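# Seat backboard on photo in picture frame recess

## Task

Lay the backboard onto the photo inside the recess on the back of the picture frame so it sits flat and fully seated, with its clips facing upward.

## Robot and tools

Robot: two arms on a table. left_arm carries a left hand and stands on the +y side; right_arm carries a right hand. Calibrated bases: left_arm at (-0.018, +0.245, +0.035) m, right_arm at (-0.025, -0.224, +0.037) m, both almost unrotated about z. A camera stand sits behind the arms.

Frame: all positions, orientations and offsets use the scene frame. Its origin is at table-top height midway between the nominal bases; +x points out over the table, +z up, +y toward left_arm. Rotations in an offset turn the hand about its Hand target's position.

Hand point: a point fixed to the palm, 0.05 m in front of it and 0.15 m out from the wrist face. Its +z runs along straight fingers, +y out of the palm, +x across the palm away from the thumb on the right hand (toward the thumb on the left). Straight fingers extend 0.06-0.07 m past the point and sit 0.06 m behind it along -y. A wrist bracket on the little-finger side can strike objects. Arms track commands loosely and often rest 1-3 cm (sometimes 5 cm) short, usually low; a sagging elbow may lower the hand further.

The 28-number row (all values -1 to 1, one list covering both arms): left dx, dy, dz, rx, ry, rz; left little, ring, middle, index, thumb_bend, thumb_turn; left force_limit, speed; then the same 14 for the right arm. Pose numbers are offsets from that arm's Hand target as it stood when the action or move began, not absolute poses: 1.0 equals 0.6 m for dx/dy/dz and 180 degrees for rx/ry/rz, which together form one rotation vector. Repeating an offset moves further. Six zeros re-request the current Hand target. Orientation is clipped to within 40 degrees of the measured one each step. Finger and thumb targets are absolute positions: +1 open/straight, -1 closed; thumb_turn -1 puts the thumb opposite the fingers, +1 beside the palm. force_limit maps -1..+1 to roughly 0..10 N (0..15 N for the two thumb motors); speed rises from near zero at -1 to full at +0.48 and above. Use speed -0.94 or lower for a gentle grip. A hand has no 'no change' value: resend the last eight numbers sent to it (or, before any were sent, its hand_measured plus hand_force_limit and hand_speed). With the thumb turned in, the hand grips objects 0.035-0.065 m thick, or a handle down to 0.025 m.

execute_actions(actions, cameras): actions is a list of actions; each action is a list of up to 15 rows, each row one 1/30 s step; a short action repeats its final row to fill 15 steps. Every row in an action counts from the action's starting Hand target. cameras picks images by name or ["all"]; an empty actions list returns all images by default.

move(target, speed, blend, blocking, cameras): drives each hand point in a straight line toward one row, or through up to 15 rows, each counted from the same starting Hand targets. speed is m/s, 0.002 to 4.3, default 0.25 (turns up to twice that in rad/s), one value or one per target. blend (m) rounds corners in a list; 0 stops at each. Paths last at least 0.5 s and at most 10 s total. Hand numbers of later rows are applied on arrival. Moves neither avoid obstacles nor the other arm; fast moves overshoot and hit harder. Route around an arm's own base, not close past it. The result adds a move: line saying how it ended (done, off_target, moving, held, fault) and which limits acted (paced = pose clipped, held = steps withheld). blocking=false returns after about 0.5 s while the move continues.

wait(seconds 0-10, cameras): lets the scene run holding last commands. stop(cameras): brakes a running move. zoom_image(camera, region [x0, y0, x1, y1] pixels, max 504x504): enlarges part of the newest image of cam_head_left, cam_head_right, cam_high, cam_left_wrist or cam_right_wrist (all 672x504). show_instructions(): shows the reference pages. finished_scene(scene): ends the current scene, given by its number; irreversible, and the backboard must stay seated without the robot.

Results: end_effector_position (m) and end_effector_quat_wxyz per arm in the scene frame, possibly off by a few cm; Hand target (base for next offsets); Joint positions, velocities (may be omitted when within noise), torques (include arm weight; entries 3 and 4 wrap at ±28 N m); hand_measured, hand_stopped_by (moving, target, force, stalled, fault), hand_load_n (positive = finger pushed open; near 0 means grip lost), hand_force_limit, hand_speed; motor temperatures. MOTOR HOT appears at 85 °C; at 100 °C the arm drops for 30-60 s or more.

Avoid: dropping the backboard or releasing it while moving; fast contact with the frame, table or fixed stand; pressing far past a contact (send the target back past the hand point to end a push); letting the arms or hands touch each other, including closing one hand on the other's fingers; overloading a finger with fast swings or twists; anything leaving the table; long stretched holds that overheat motors. Objects may be nudged by occasional outside pushes.

Each tool is called after "Request:" by a JSON object that holds its "fn" and its "kwargs", one argument or row to a line.

Reference images:

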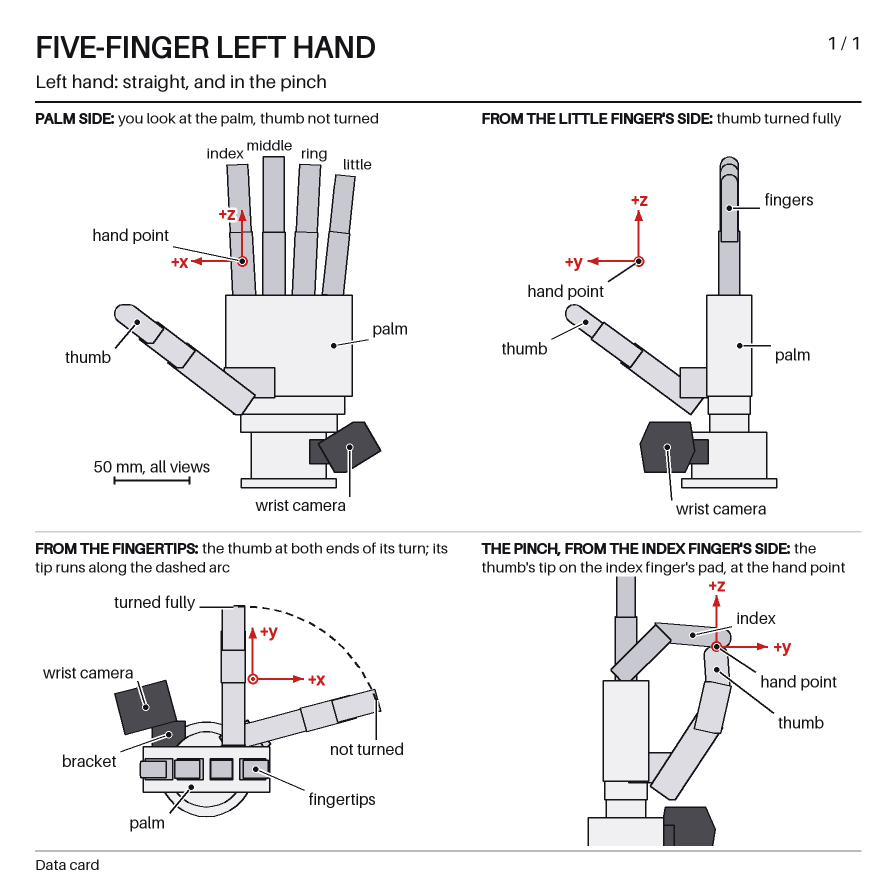

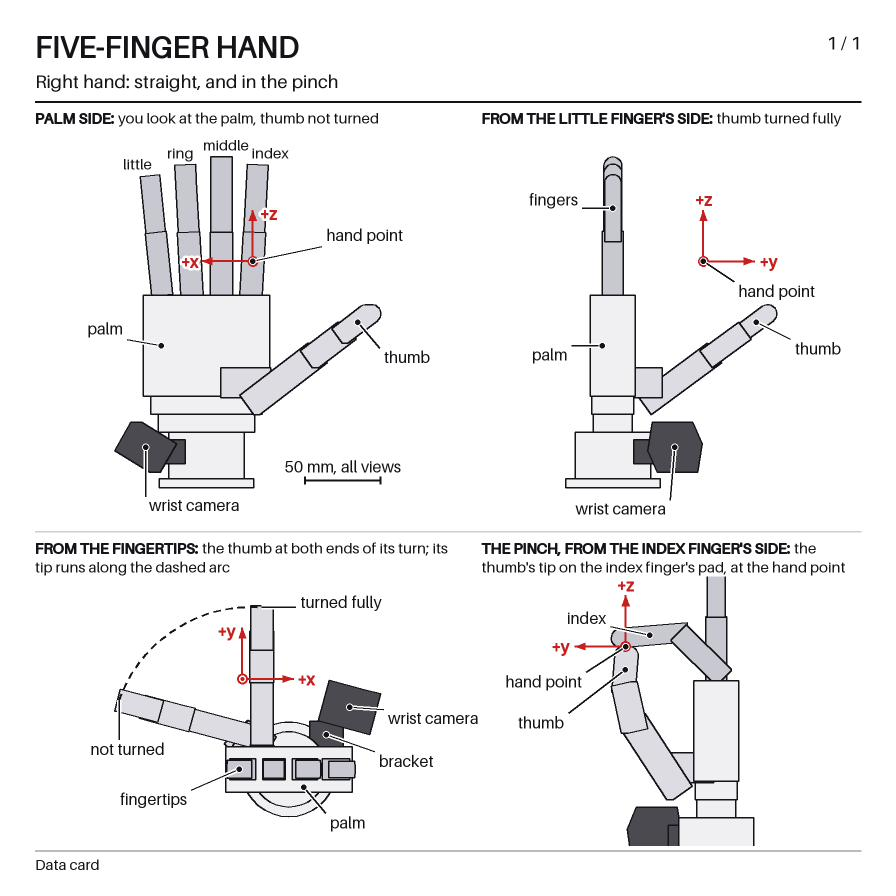

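## Session

Request:
{"fn": "execute_actions", "kwargs": {
  "actions": []
}}

Scene clock: 0.00 s.
left_arm: end_effector_position=(+0.4146, +0.3669, +0.1023) hand_measured=(+1.000, +1.000, +1.000, +1.000, +1.000, +1.000) hand_load_n=(+0.0, +0.0, +0.0, -0.5, +0.0, +0.0) hand_stopped_by=(target, target, target, target, target, target) hand_force_limit=0.00 hand_speed=-0.80 end_effector_quat_wxyz=(-0.425, +0.873, -0.167, +0.169) | right_arm: end_effector_position=(+0.3646, +0.0811, +0.3213) hand_measured=(+1.000, +1.000, +1.000, +1.000, +1.000, +1.000) hand_load_n=(+0.0, +0.0, +0.0, +0.0, +0.0, +0.0) hand_stopped_by=(target, target, target, target, target, target) hand_force_limit=0.00 hand_speed=-0.80 end_effector_quat_wxyz=(-0.171, +0.775, -0.572, -0.205)
Joint positions: left_arm=[0.133 1.287 0.628 -0.191 -0.687 -0.815] | right_arm=[0.391 1.68 1.708 -1.504 -0.533 0.123]
Joint velocities: within noise
Joint torques (N m): no reading
Motor temperatures (°C): left_arm=[35 27 31 29 30 30] | right_arm=[32 31 32 33 30 28]
Heat: left arm: hottest waist 35 °C; right arm: hottest wrist pitch 33 °C.
Hand target: left_arm +0.4233, +0.3678, +0.1106; -0.428, +0.871, -0.163, +0.177 | right_arm +0.3698, +0.0832, +0.3234; -0.175, +0.776, -0.571, -0.202

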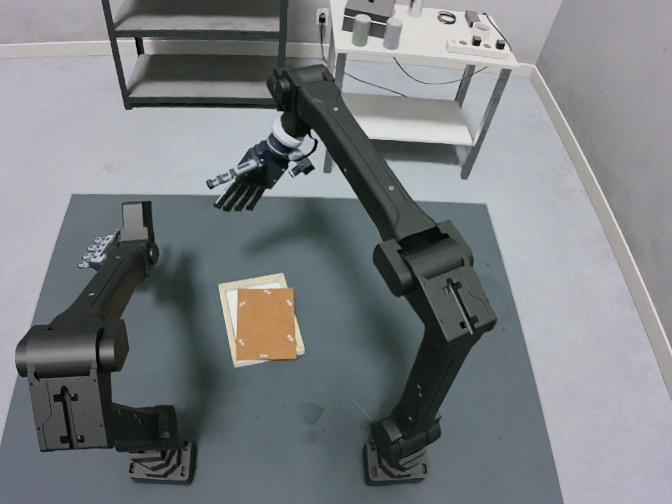

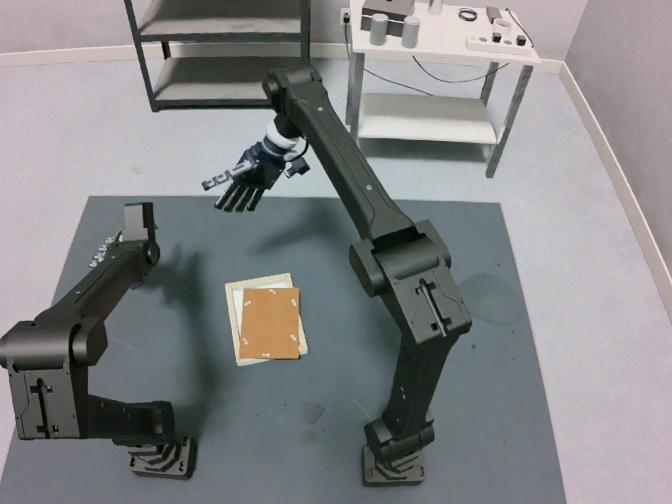

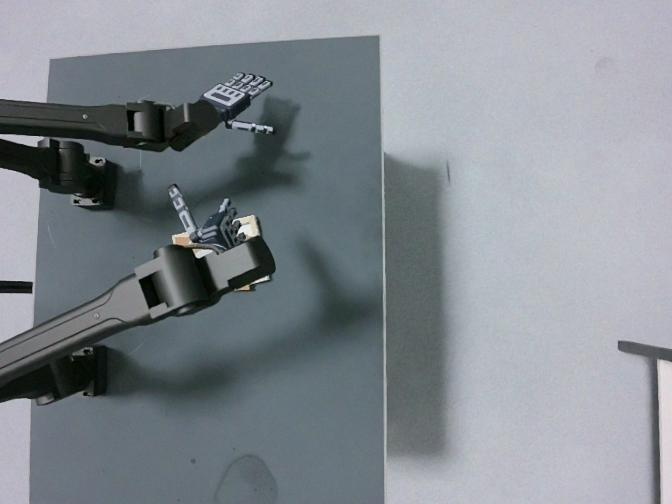

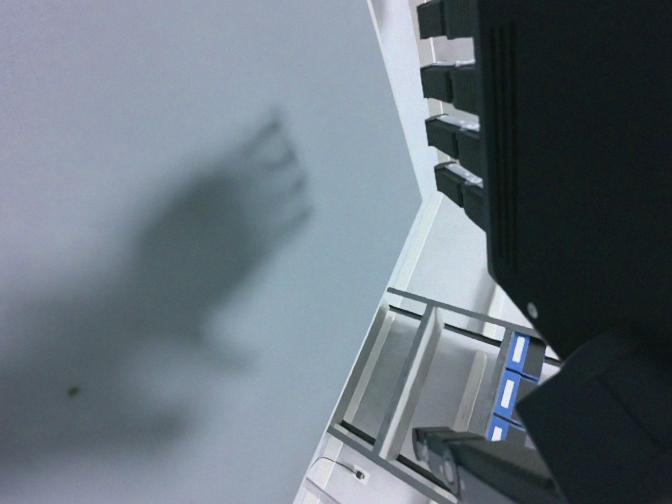

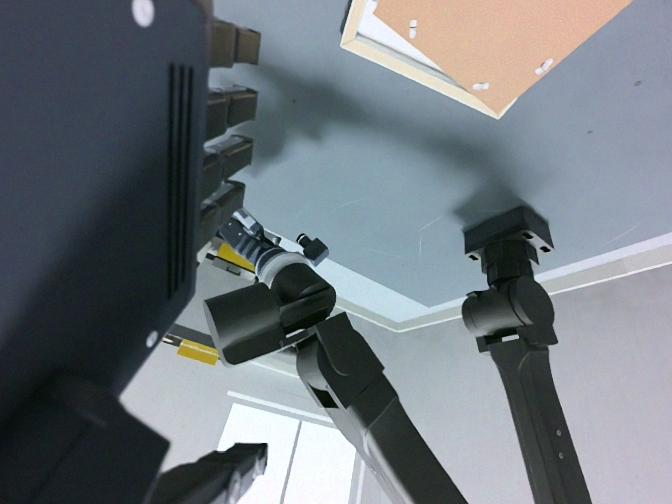

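Request:
{"fn": "zoom_image", "kwargs": {
  "camera": "cam_head_right",
  "region": [190, 250, 340, 380]
}}

Request:
{"fn": "zoom_image", "kwargs": {
  "camera": "cam_head_left",
  "region": [190, 250, 340, 380]
}}

Request:
{"fn": "zoom_image", "kwargs": {
  "camera": "cam_right_wrist",
  "region": [320, 0, 672, 200]
}}

Scaled by 3.360.

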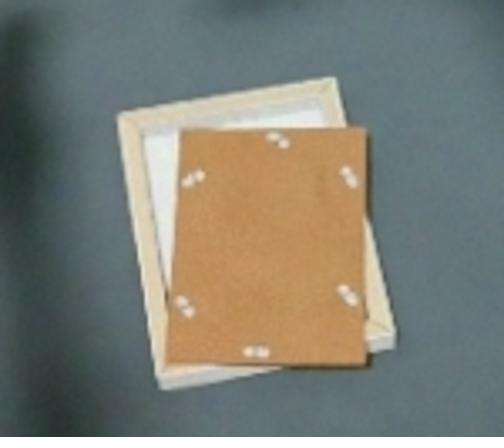

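Scaled by 3.360.

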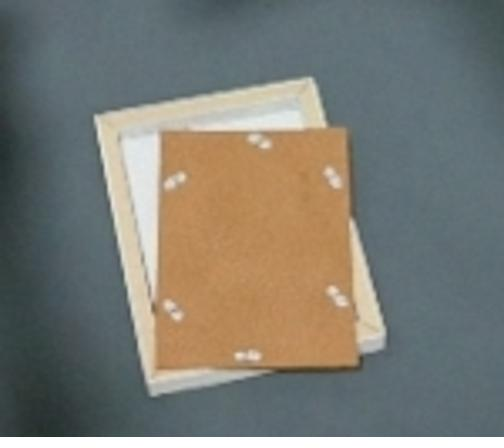

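Scaled by 1.432.

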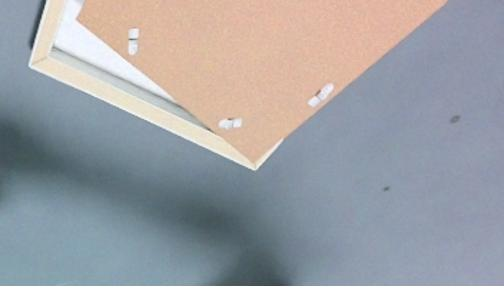

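Request:
{"fn": "move", "kwargs": {
  "target": [0,0,0.05,0,0,0,1,1,1,1,1,1,0,-0.8,-0.1,-0.5,0,0,0,0,1,1,1,1,1,1,0,-0.8],
  "cameras": ["all"]
}}

Scene clock: 15.03 s.
left_arm: end_effector_position=(+0.4063, +0.3659, +0.1170) hand_measured=(+1.000, +1.000, +1.000, +1.000, +1.000, +1.000) hand_load_n=(-0.5, +0.0, +0.0, +0.0, +0.0, -0.5) hand_stopped_by=(target, target, target, target, target, target) hand_force_limit=0.00 hand_speed=-0.80 end_effector_quat_wxyz=(-0.422, +0.876, -0.171, +0.158) | right_arm: end_effector_position=(+0.3151, -0.2143, +0.3247) hand_measured=(+1.000, +1.000, +1.000, +1.000, +1.000, +1.000) hand_load_n=(+0.0, +0.0, +0.0, +0.0, +0.0, +0.0) hand_stopped_by=(target, target, target, target, target, target) hand_force_limit=0.00 hand_speed=-0.80 end_effector_quat_wxyz=(-0.205, +0.768, -0.591, -0.138)
Joint positions: left_arm=[0.133 1.24 0.648 -0.283 -0.687 -0.815] | right_arm=[-0.24 1.434 1.464 -1.694 -0.492 -0.518]
Joint torques (N m): left_arm=[0.91 -7.77 11.73 0.92 -0.53 -0.03] | right_arm=[0.03 -10.05 8.54 0.18 -0.39 -0.26]
Heat: left arm: hottest waist 35 °C; right arm: hottest elbow 36 °C.
Hand target: left_arm +0.4232, +0.3678, +0.1404; -0.428, +0.871, -0.163, +0.177 | right_arm +0.3098, -0.2169, +0.3235; -0.175, +0.776, -0.571, -0.202
Off the commanded pose: left_arm 0.029 m, 3 deg | right_arm 0.006 m, 8 deg.
joint sent to its limit (right arm) — joint 4 (wrist pitch), lower limit. The joint targets are off in orientation, not in position.
move: off_target (left_arm, right_arm)

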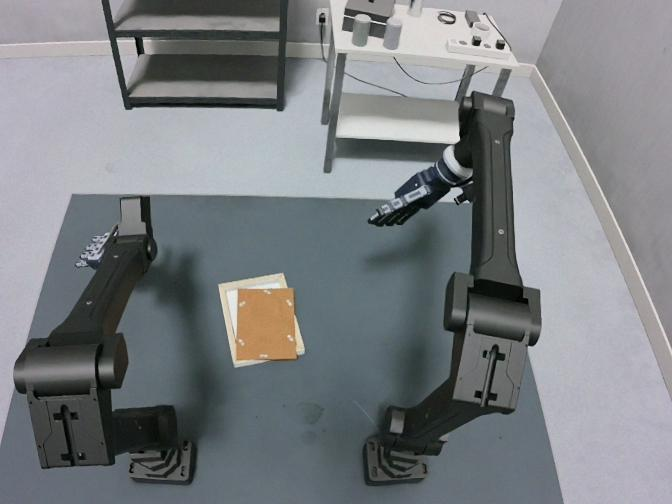

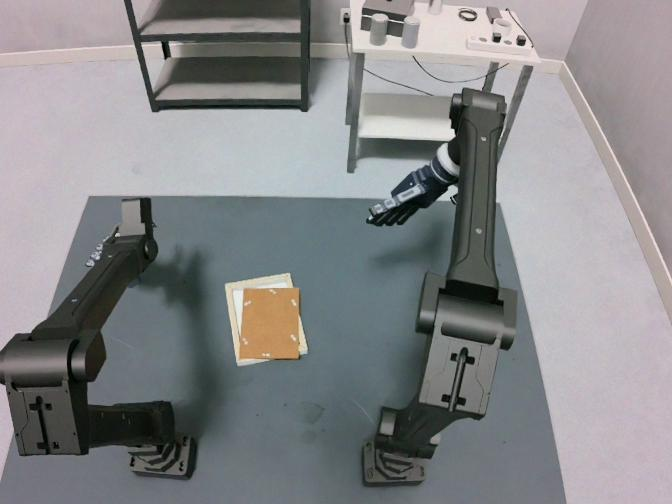

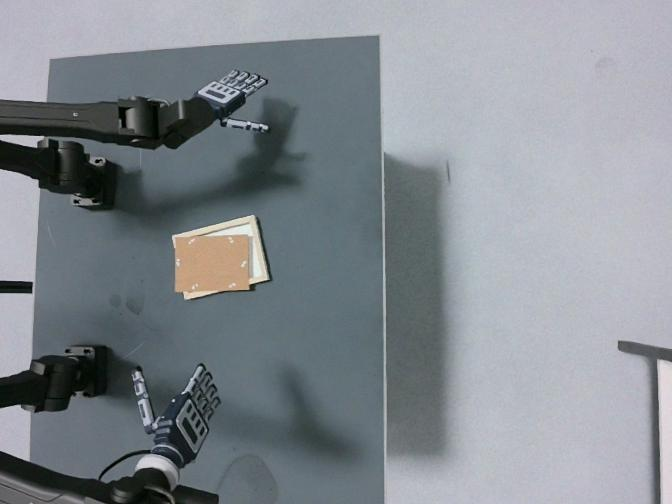

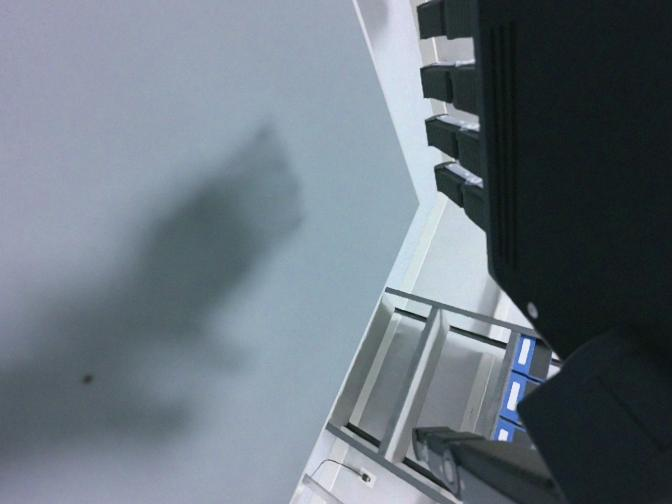

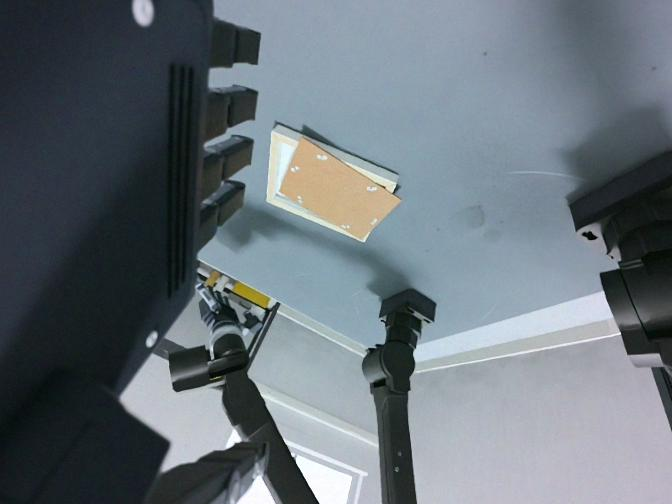

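Request:
{"fn": "zoom_image", "kwargs": {
  "camera": "cam_high",
  "region": [150, 200, 290, 305]
}}

Request:
{"fn": "zoom_image", "kwargs": {
  "camera": "cam_right_wrist",
  "region": [250, 110, 420, 250]
}}

Scaled by 3.600.

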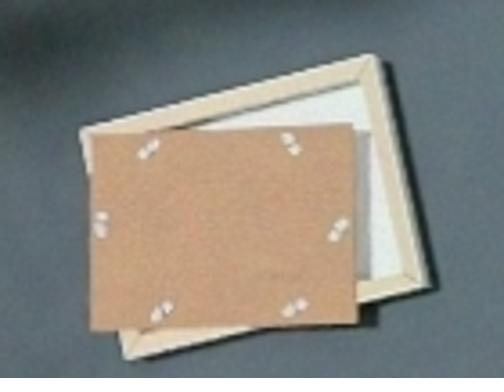

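Scaled by 2.965.

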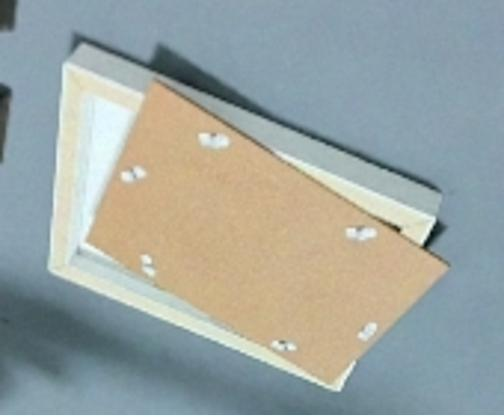

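Request:
{"fn": "move", "kwargs": {
  "target": [0,0,0,0,0,0,1,1,1,1,1,1,0,-0.8,-0.1,0.41,-0.12,-0.169,-0.033,-0.018,1,1,1,1,1,1,0,-0.8],
  "cameras": ["all"]
}}

Scene clock: 36.83 s.
left_arm: end_effector_position=(+0.4063, +0.3659, +0.1170) hand_measured=(+1.000, +1.000, +1.000, +1.000, +1.000, +1.000) hand_load_n=(+0.0, -0.5, +0.0, +0.0, +0.0, -0.5) hand_stopped_by=(target, target, target, target, target, target) hand_force_limit=0.00 hand_speed=-0.80 end_effector_quat_wxyz=(-0.422, +0.876, -0.171, +0.158) | right_arm: end_effector_position=(+0.2411, +0.0199, +0.2405) hand_measured=(+1.000, +1.000, +1.000, +1.000, +1.000, +1.000) hand_load_n=(+0.0, +0.0, +0.0, +0.0, +0.0, +0.0) hand_stopped_by=(target, target, target, target, target, target) hand_force_limit=0.00 hand_speed=-0.80 end_effector_quat_wxyz=(+0.009, +0.791, -0.612, -0.005)
Joint positions: left_arm=[0.133 1.24 0.648 -0.283 -0.687 -0.815] | right_arm=[0.598 1.415 1.297 -1.473 -0.003 0.35]
Joint torques (N m): left_arm=[0.79 -7.77 11.71 0.91 -0.53 -0.04] | right_arm=[1.08 -8.64 13.42 0.29 0 0.09]
Motor temperatures (°C): left_arm=[35 29 42 29 31 30] | right_arm=[32 33 36 33 31 28]
Heat: left arm: hottest elbow 42 °C; right arm: hottest elbow 36 °C.
Hand target: left_arm +0.4232, +0.3678, +0.1404; -0.428, +0.871, -0.163, +0.177 | right_arm +0.2498, +0.0292, +0.2513; +0.000, +0.788, -0.616, +0.000
Off the commanded pose: left_arm 0.029 m, 2 deg | right_arm 0.017 m, 1 deg.
move: off_target (left_arm, right_arm)

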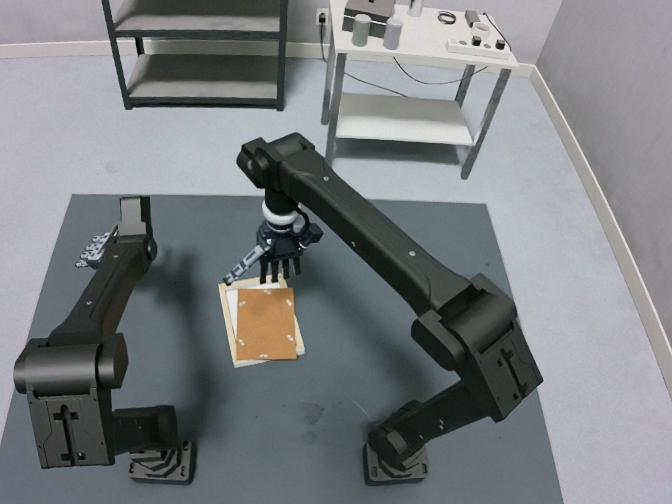

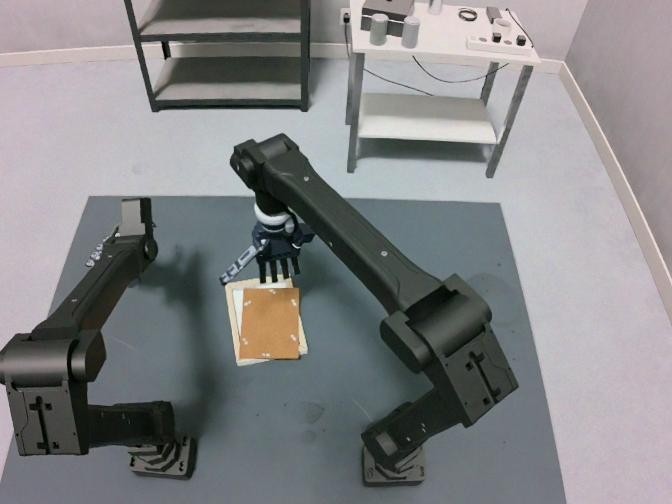

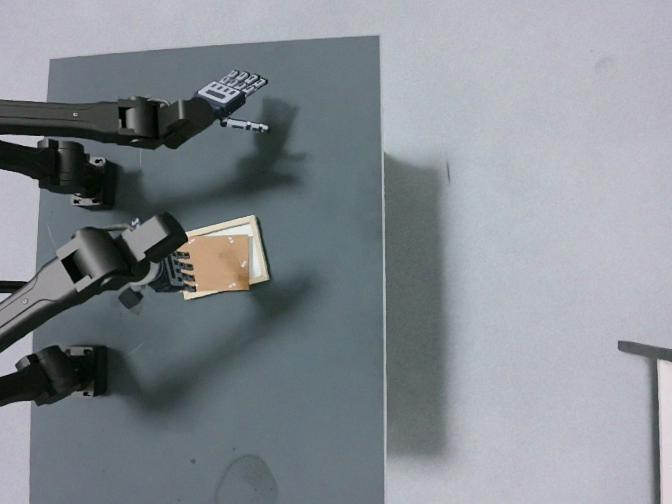

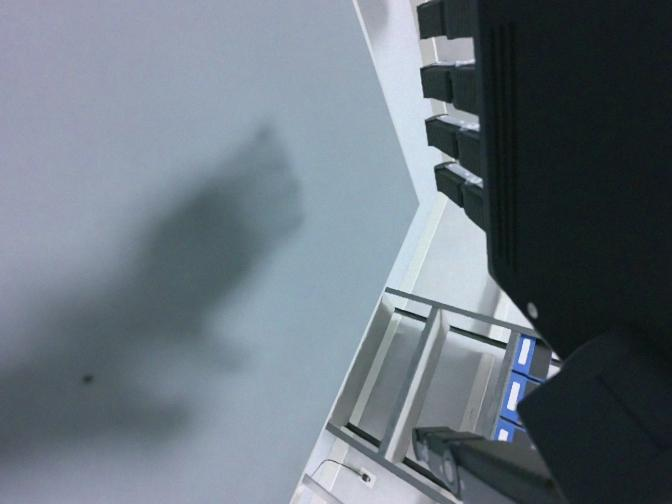

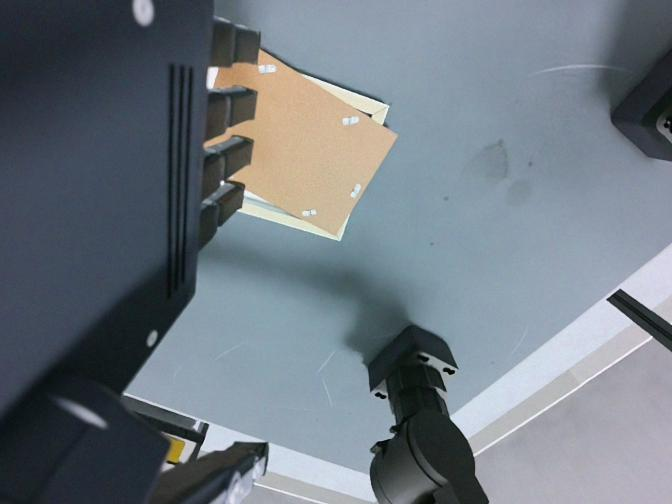

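Request:
{"fn": "zoom_image", "kwargs": {
  "camera": "cam_right_wrist",
  "region": [180, 0, 430, 260]
}}

Request:
{"fn": "move", "kwargs": {
  "target": [0,0,0,0,0,0,1,1,1,1,1,1,0,-0.8,0,0,-0.15,0,0,0,1,1,1,1,1,1,0,-0.8],
  "speed": 0.1,
  "cameras": ["all"]
}}

Scaled by 1.938.

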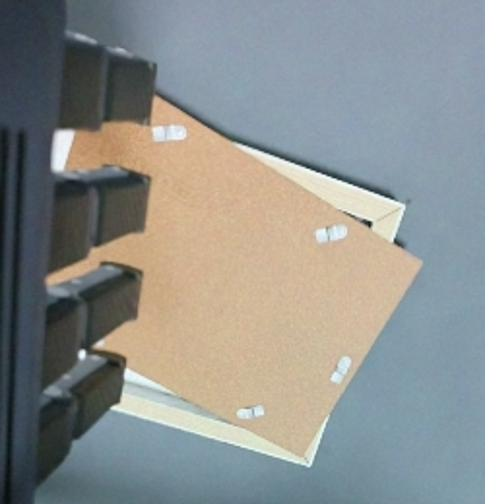

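Scene clock: 45.90 s.
left_arm: end_effector_position=(+0.4063, +0.3659, +0.1170) hand_measured=(+1.000, +1.000, +1.000, +1.000, +1.000, +1.000) hand_load_n=(+0.0, +0.0, -0.5, +0.0, +0.0, +0.0) hand_stopped_by=(target, target, target, target, target, target) hand_force_limit=0.00 hand_speed=-0.80 end_effector_quat_wxyz=(-0.422, +0.876, -0.171, +0.158) | right_arm: end_effector_position=(+0.2506, +0.0263, +0.1704) hand_measured=(+1.000, +1.000, +1.000, +1.000, +1.000, +1.000) hand_load_n=(+0.0, +0.0, +0.0, +0.0, +0.0, +0.0) hand_stopped_by=(target, target, target, target, target, target) hand_force_limit=0.00 hand_speed=-0.80 end_effector_quat_wxyz=(-0.007, +0.790, -0.613, +0.001)
Joint positions: left_arm=[0.133 1.24 0.648 -0.283 -0.687 -0.815] | right_arm=[0.598 1.458 1.158 -1.257 -0.003 0.351]
Joint torques (N m): left_arm=[0.91 -7.77 11.74 0.91 -0.54 -0.03] | right_arm=[1.2 -8.59 8.69 1.11 0 0.07]
Heat: left arm: hottest elbow 44 °C; right arm: hottest elbow 38 °C.
Hand target: left_arm +0.4232, +0.3678, +0.1404; -0.428, +0.871, -0.163, +0.177 | right_arm +0.2497, +0.0291, +0.1613; +0.000, +0.788, -0.616, +0.000
Off the commanded pose: left_arm 0.029 m, 2 deg | right_arm 0.010 m, 1 deg.
move: off_target (left_arm)

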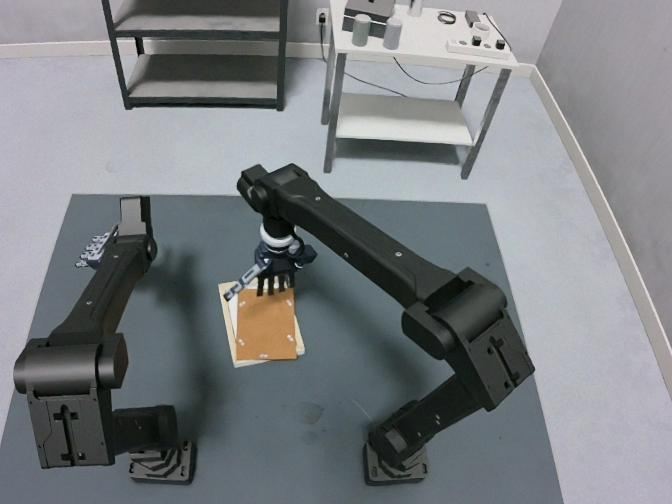

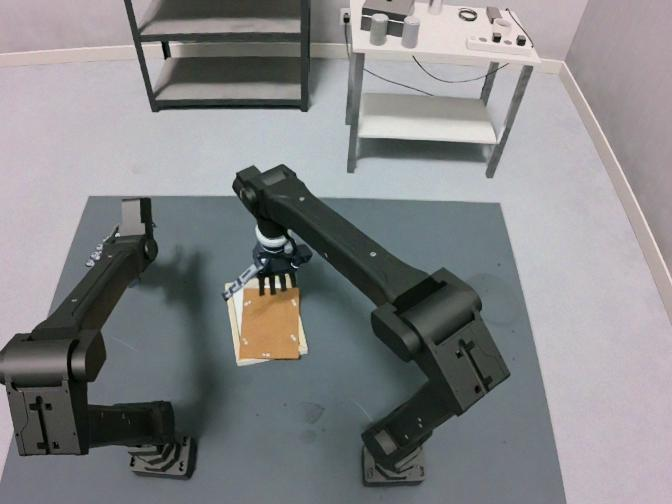

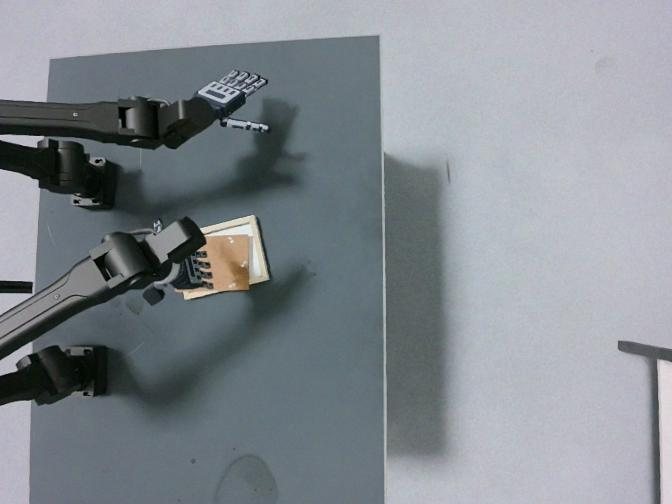

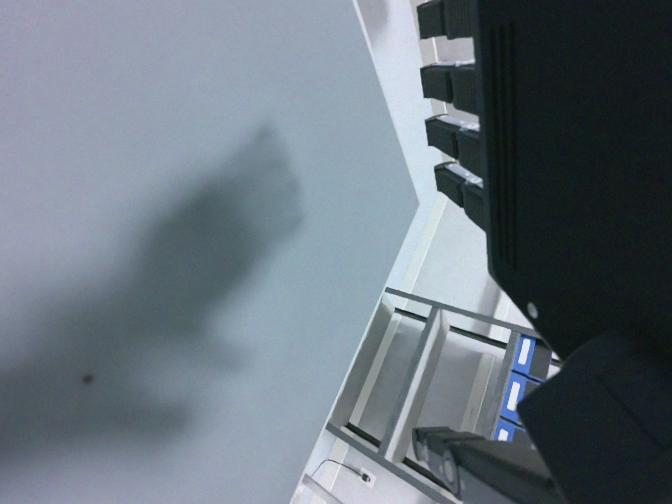

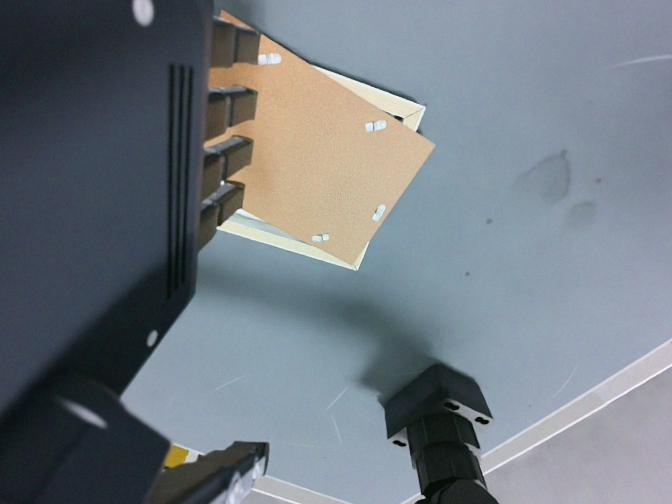

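Request:
{"fn": "move", "kwargs": {
  "target": [0,0,0,0,0,0,1,1,1,1,1,1,0,-0.8,0,0,-0.1,0,0,0,1,1,1,1,1,1,0,-0.8],
  "speed": 0.1,
  "cameras": ["cam_head_left","cam_high","cam_right_wrist"]
}}

Request:
{"fn": "zoom_image", "kwargs": {
  "camera": "cam_high",
  "region": [150, 200, 290, 305]
}}

Request:
{"fn": "zoom_image", "kwargs": {
  "camera": "cam_head_left",
  "region": [190, 230, 340, 380]
}}

Scene clock: 50.20 s.
left_arm: end_effector_position=(+0.4063, +0.3659, +0.1170) hand_measured=(+1.000, +1.000, +1.000, +1.000, +1.000, +1.000) hand_load_n=(+0.0, +0.0, +0.0, +0.0, +0.0, +0.0) hand_stopped_by=(target, target, target, target, target, target) hand_force_limit=0.00 hand_speed=-0.80 end_effector_quat_wxyz=(-0.422, +0.876, -0.171, +0.158) | right_arm: end_effector_position=(+0.2516, +0.0270, +0.1103) hand_measured=(+1.000, +1.000, +1.000, +1.000, +1.000, +1.000) hand_load_n=(+0.0, +0.0, +0.0, +0.0, +0.0, +0.0) hand_stopped_by=(target, target, target, target, target, target) hand_force_limit=0.00 hand_speed=-0.80 end_effector_quat_wxyz=(-0.007, +0.790, -0.613, +0.001)
Joint positions: left_arm=[0.133 1.24 0.648 -0.283 -0.687 -0.815] | right_arm=[0.598 1.522 1.059 -1.095 -0.003 0.351]
Joint torques (N m): left_arm=[0.85 -7.71 11.73 0.92 -0.53 -0.03] | right_arm=[1.2 -8.94 8.17 1.14 0 0.06]
Heat: left arm: hottest elbow 45 °C; right arm: hottest elbow 38 °C.
Hand target: left_arm +0.4232, +0.3678, +0.1404; -0.428, +0.871, -0.163, +0.177 | right_arm +0.2497, +0.0292, +0.1013; +0.000, +0.788, -0.616, +0.000
Off the commanded pose: left_arm 0.029 m, 2 deg | right_arm 0.009 m, 1 deg.
move: off_target (left_arm)
Images, in order (width x height): cam_head_left 672x504, cam_high 672x504, cam_right_wrist 672x504.

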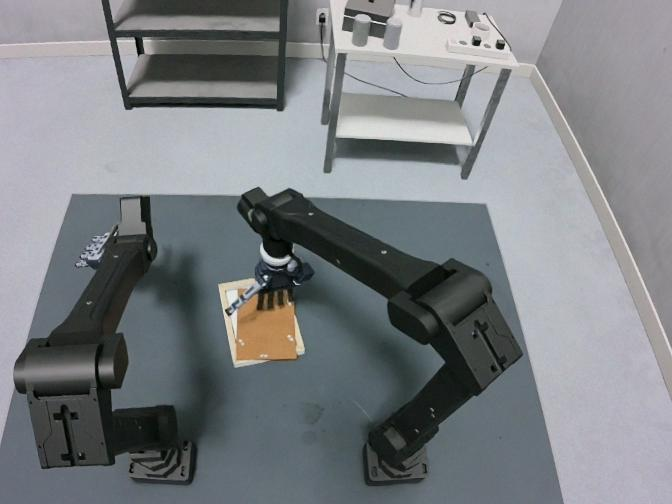

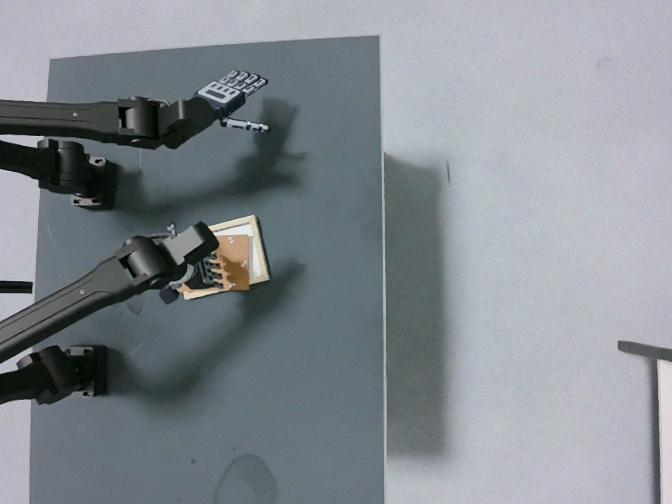

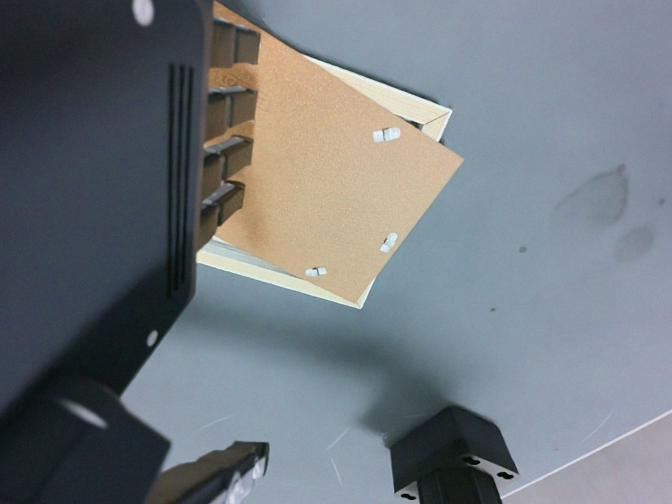

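Scaled by 3.600.

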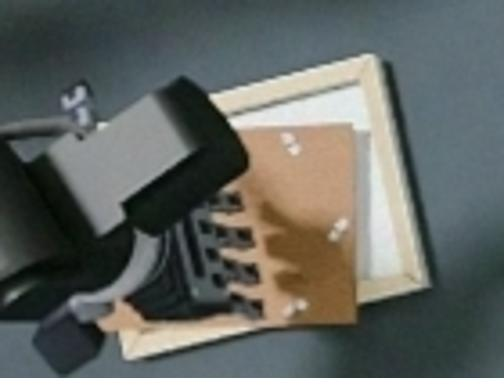

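Scaled by 3.360.

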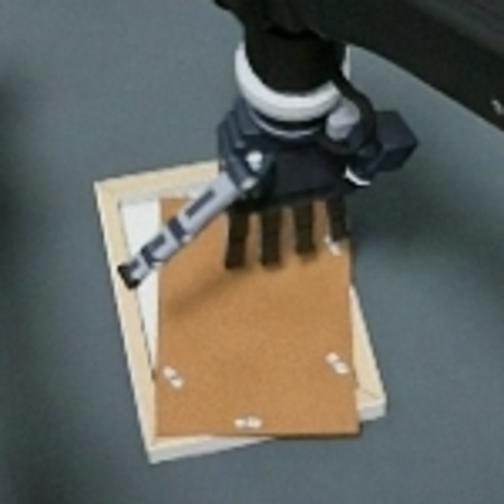

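Request:
{"fn": "move", "kwargs": {
  "target": [0,0,0,0,0,0,1,1,1,1,1,1,0,-0.8,0,0,-0.03,0,0,0,1,1,0.7,1,1,1,0,-0.8],
  "speed": 0.05,
  "cameras": ["cam_head_left","cam_high","cam_right_wrist"]
}}

Request:
{"fn": "zoom_image", "kwargs": {
  "camera": "cam_head_left",
  "region": [190, 230, 340, 380]
}}

Scene clock: 57.57 s.
left_arm: end_effector_position=(+0.4063, +0.3659, +0.1170) hand_measured=(+1.000, +1.000, +1.000, +1.000, +1.000, +1.000) hand_load_n=(+0.0, +0.0, +0.0, +0.0, +0.0, +0.0) hand_stopped_by=(target, target, target, target, target, target) hand_force_limit=0.00 hand_speed=-0.80 end_effector_quat_wxyz=(-0.422, +0.876, -0.171, +0.158) | right_arm: end_effector_position=(+0.2524, +0.0275, +0.0930) hand_measured=(+1.000, +1.000, +0.700, +1.000, +1.000, +1.000) hand_load_n=(+0.0, +0.0, +0.0, +0.0, +0.0, +0.5) hand_stopped_by=(target, target, target, target, target, target) hand_force_limit=0.00 hand_speed=-0.80 end_effector_quat_wxyz=(-0.008, +0.790, -0.613, +0.001)
Joint positions: left_arm=[0.133 1.24 0.648 -0.283 -0.687 -0.815] | right_arm=[0.598 1.545 1.035 -1.045 -0.003 0.351]
Joint torques (N m): left_arm=[0.91 -7.65 11.73 0.94 -0.54 -0.04] | right_arm=[1.26 -9.05 7.9 1.14 0 0.07]
Heat: left arm: hottest elbow 46 °C; right arm: hottest elbow 38 °C.
Hand target: left_arm +0.4232, +0.3678, +0.1404; -0.428, +0.871, -0.163, +0.177 | right_arm +0.2497, +0.0292, +0.0833; +0.000, +0.788, -0.616, +0.000
Off the commanded pose: left_arm 0.029 m, 2 deg | right_arm 0.010 m, 1 deg.
move: off_target (left_arm)
Images, in order (width x height): cam_head_left 672x504, cam_high 672x504, cam_right_wrist 672x504.

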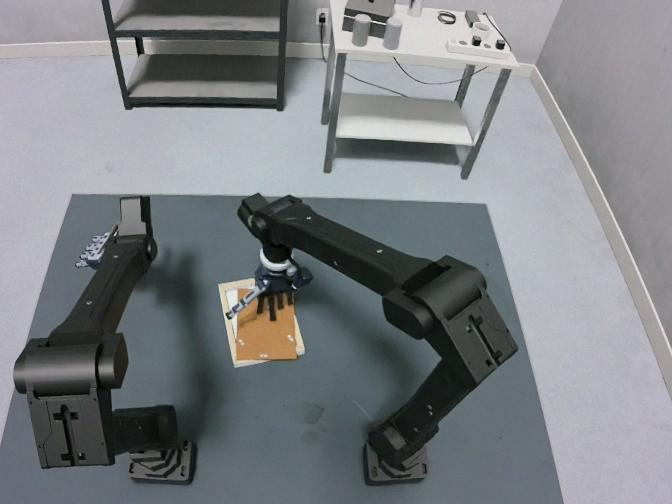

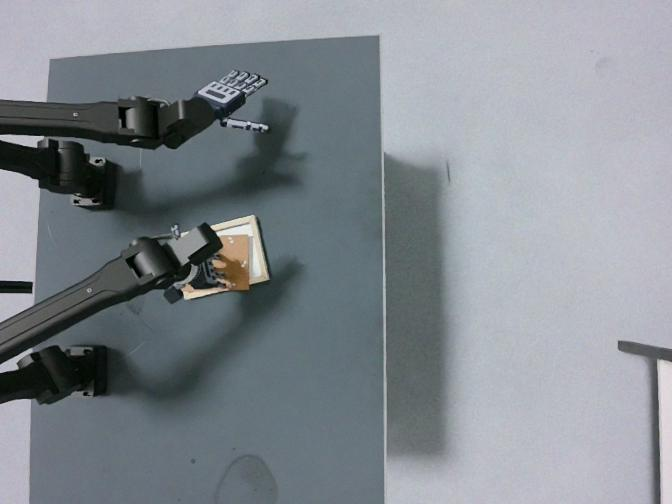

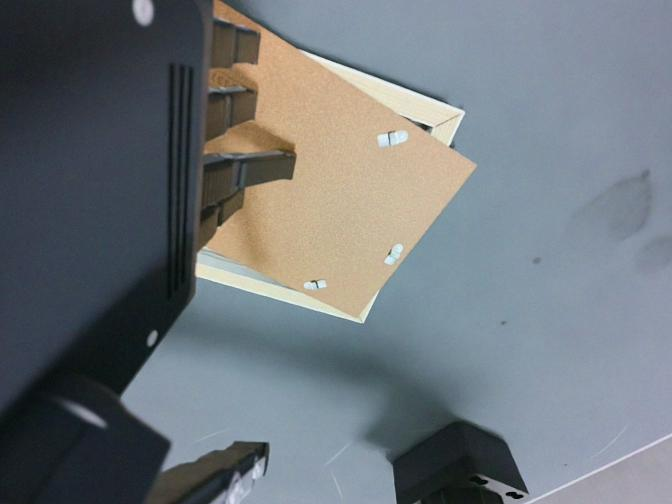

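Scaled by 3.360.

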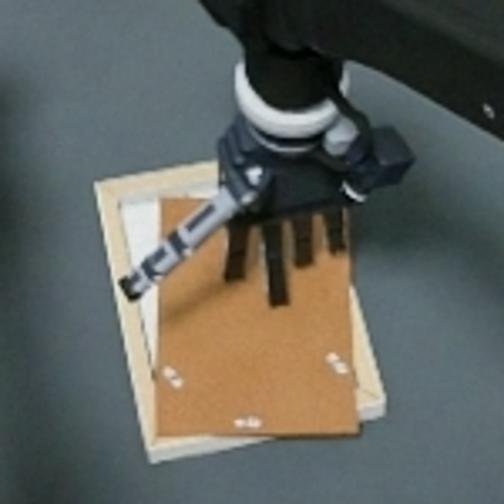

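Request:
{"fn": "move", "kwargs": {
  "target": [0,0,0,0,0,0,1,1,1,1,1,1,0,-0.8,0,0,-0.02,0,0,0,1,1,0.7,1,1,1,0,-0.8],
  "speed": 0.05,
  "cameras": ["cam_head_left","cam_right_wrist"]
}}

Request:
{"fn": "zoom_image", "kwargs": {
  "camera": "cam_head_left",
  "region": [210, 260, 310, 360]
}}

Request:
{"fn": "zoom_image", "kwargs": {
  "camera": "cam_right_wrist",
  "region": [180, 0, 430, 260]
}}

Scene clock: 60.57 s.
left_arm: end_effector_position=(+0.4063, +0.3659, +0.1170) hand_measured=(+1.000, +1.000, +1.000, +1.000, +1.000, +1.000) hand_load_n=(+0.0, +0.0, +0.0, +0.0, +0.0, +0.0) hand_stopped_by=(target, target, target, target, target, target) hand_force_limit=0.00 hand_speed=-0.80 end_effector_quat_wxyz=(-0.422, +0.876, -0.171, +0.158) | right_arm: end_effector_position=(+0.2535, +0.0282, +0.0851) hand_measured=(+1.000, +1.000, +0.700, +1.000, +1.000, +1.000) hand_load_n=(+0.0, +0.0, -1.5, +0.0, +0.0, +0.0) hand_stopped_by=(target, target, target, target, target, target) hand_force_limit=0.00 hand_speed=-0.80 end_effector_quat_wxyz=(-0.011, +0.790, -0.613, +0.002)
Joint positions: left_arm=[0.133 1.24 0.648 -0.283 -0.687 -0.815] | right_arm=[0.598 1.555 1.023 -1.017 -0.002 0.351]
Joint torques (N m): left_arm=[0.85 -7.77 11.73 0.92 -0.53 -0.03] | right_arm=[1.2 -8.53 7.46 1.4 -0.01 0.07]
Motor temperatures (°C): left_arm=[35 29 47 29 31 30] | right_arm=[32 33 39 33 31 28]
Heat: left arm: hottest elbow 47 °C; right arm: hottest elbow 39 °C.
Hand target: left_arm +0.4232, +0.3678, +0.1404; -0.428, +0.871, -0.163, +0.177 | right_arm +0.2497, +0.0291, +0.0714; +0.000, +0.788, -0.616, +0.000
Off the commanded pose: left_arm 0.029 m, 2 deg | right_arm 0.014 m, 1 deg.
move: off_target (left_arm, right_arm)
Images, in order (width x height): cam_head_left 672x504, cam_right_wrist 672x504.

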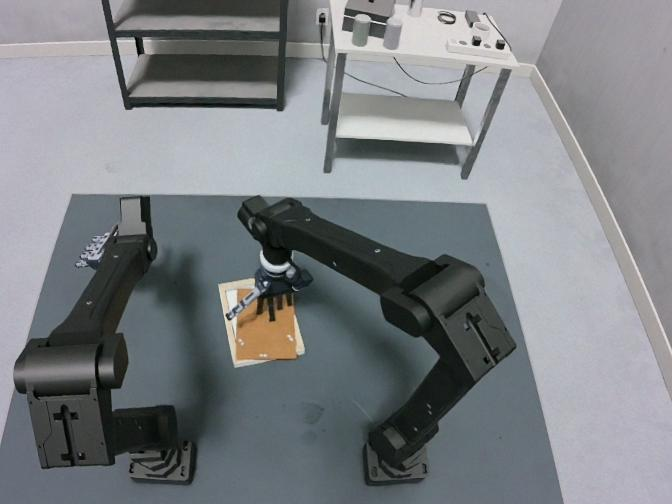

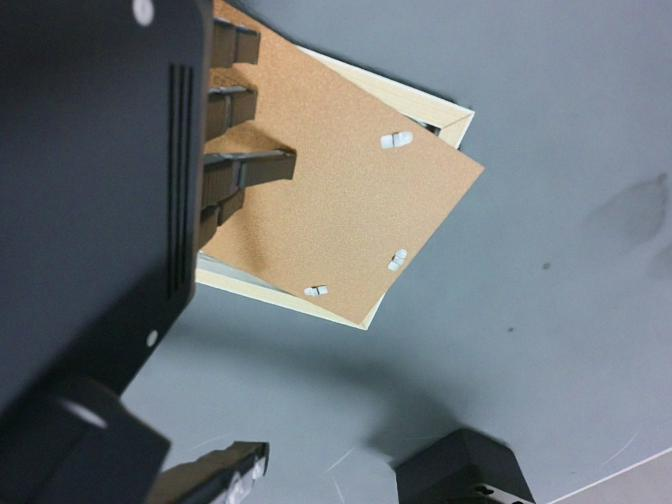

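Scaled by 5.040.

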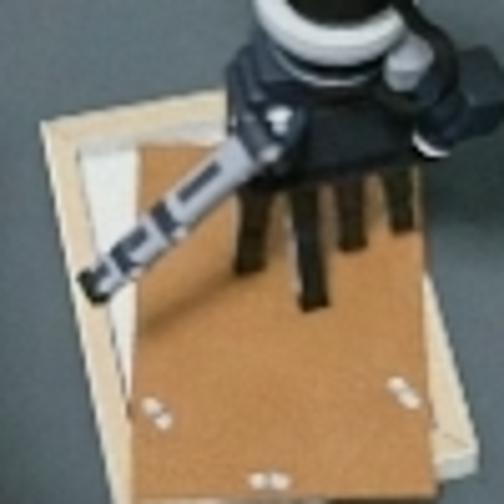

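Scaled by 1.938.

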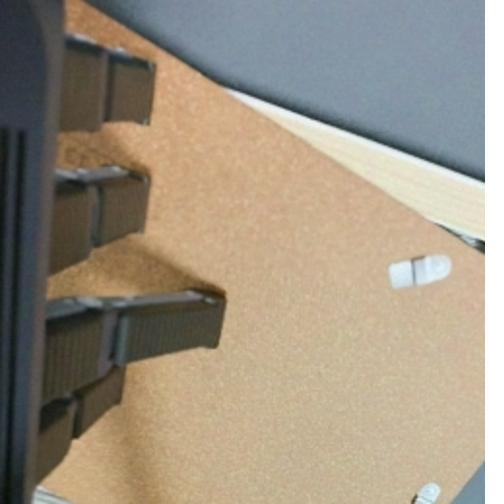

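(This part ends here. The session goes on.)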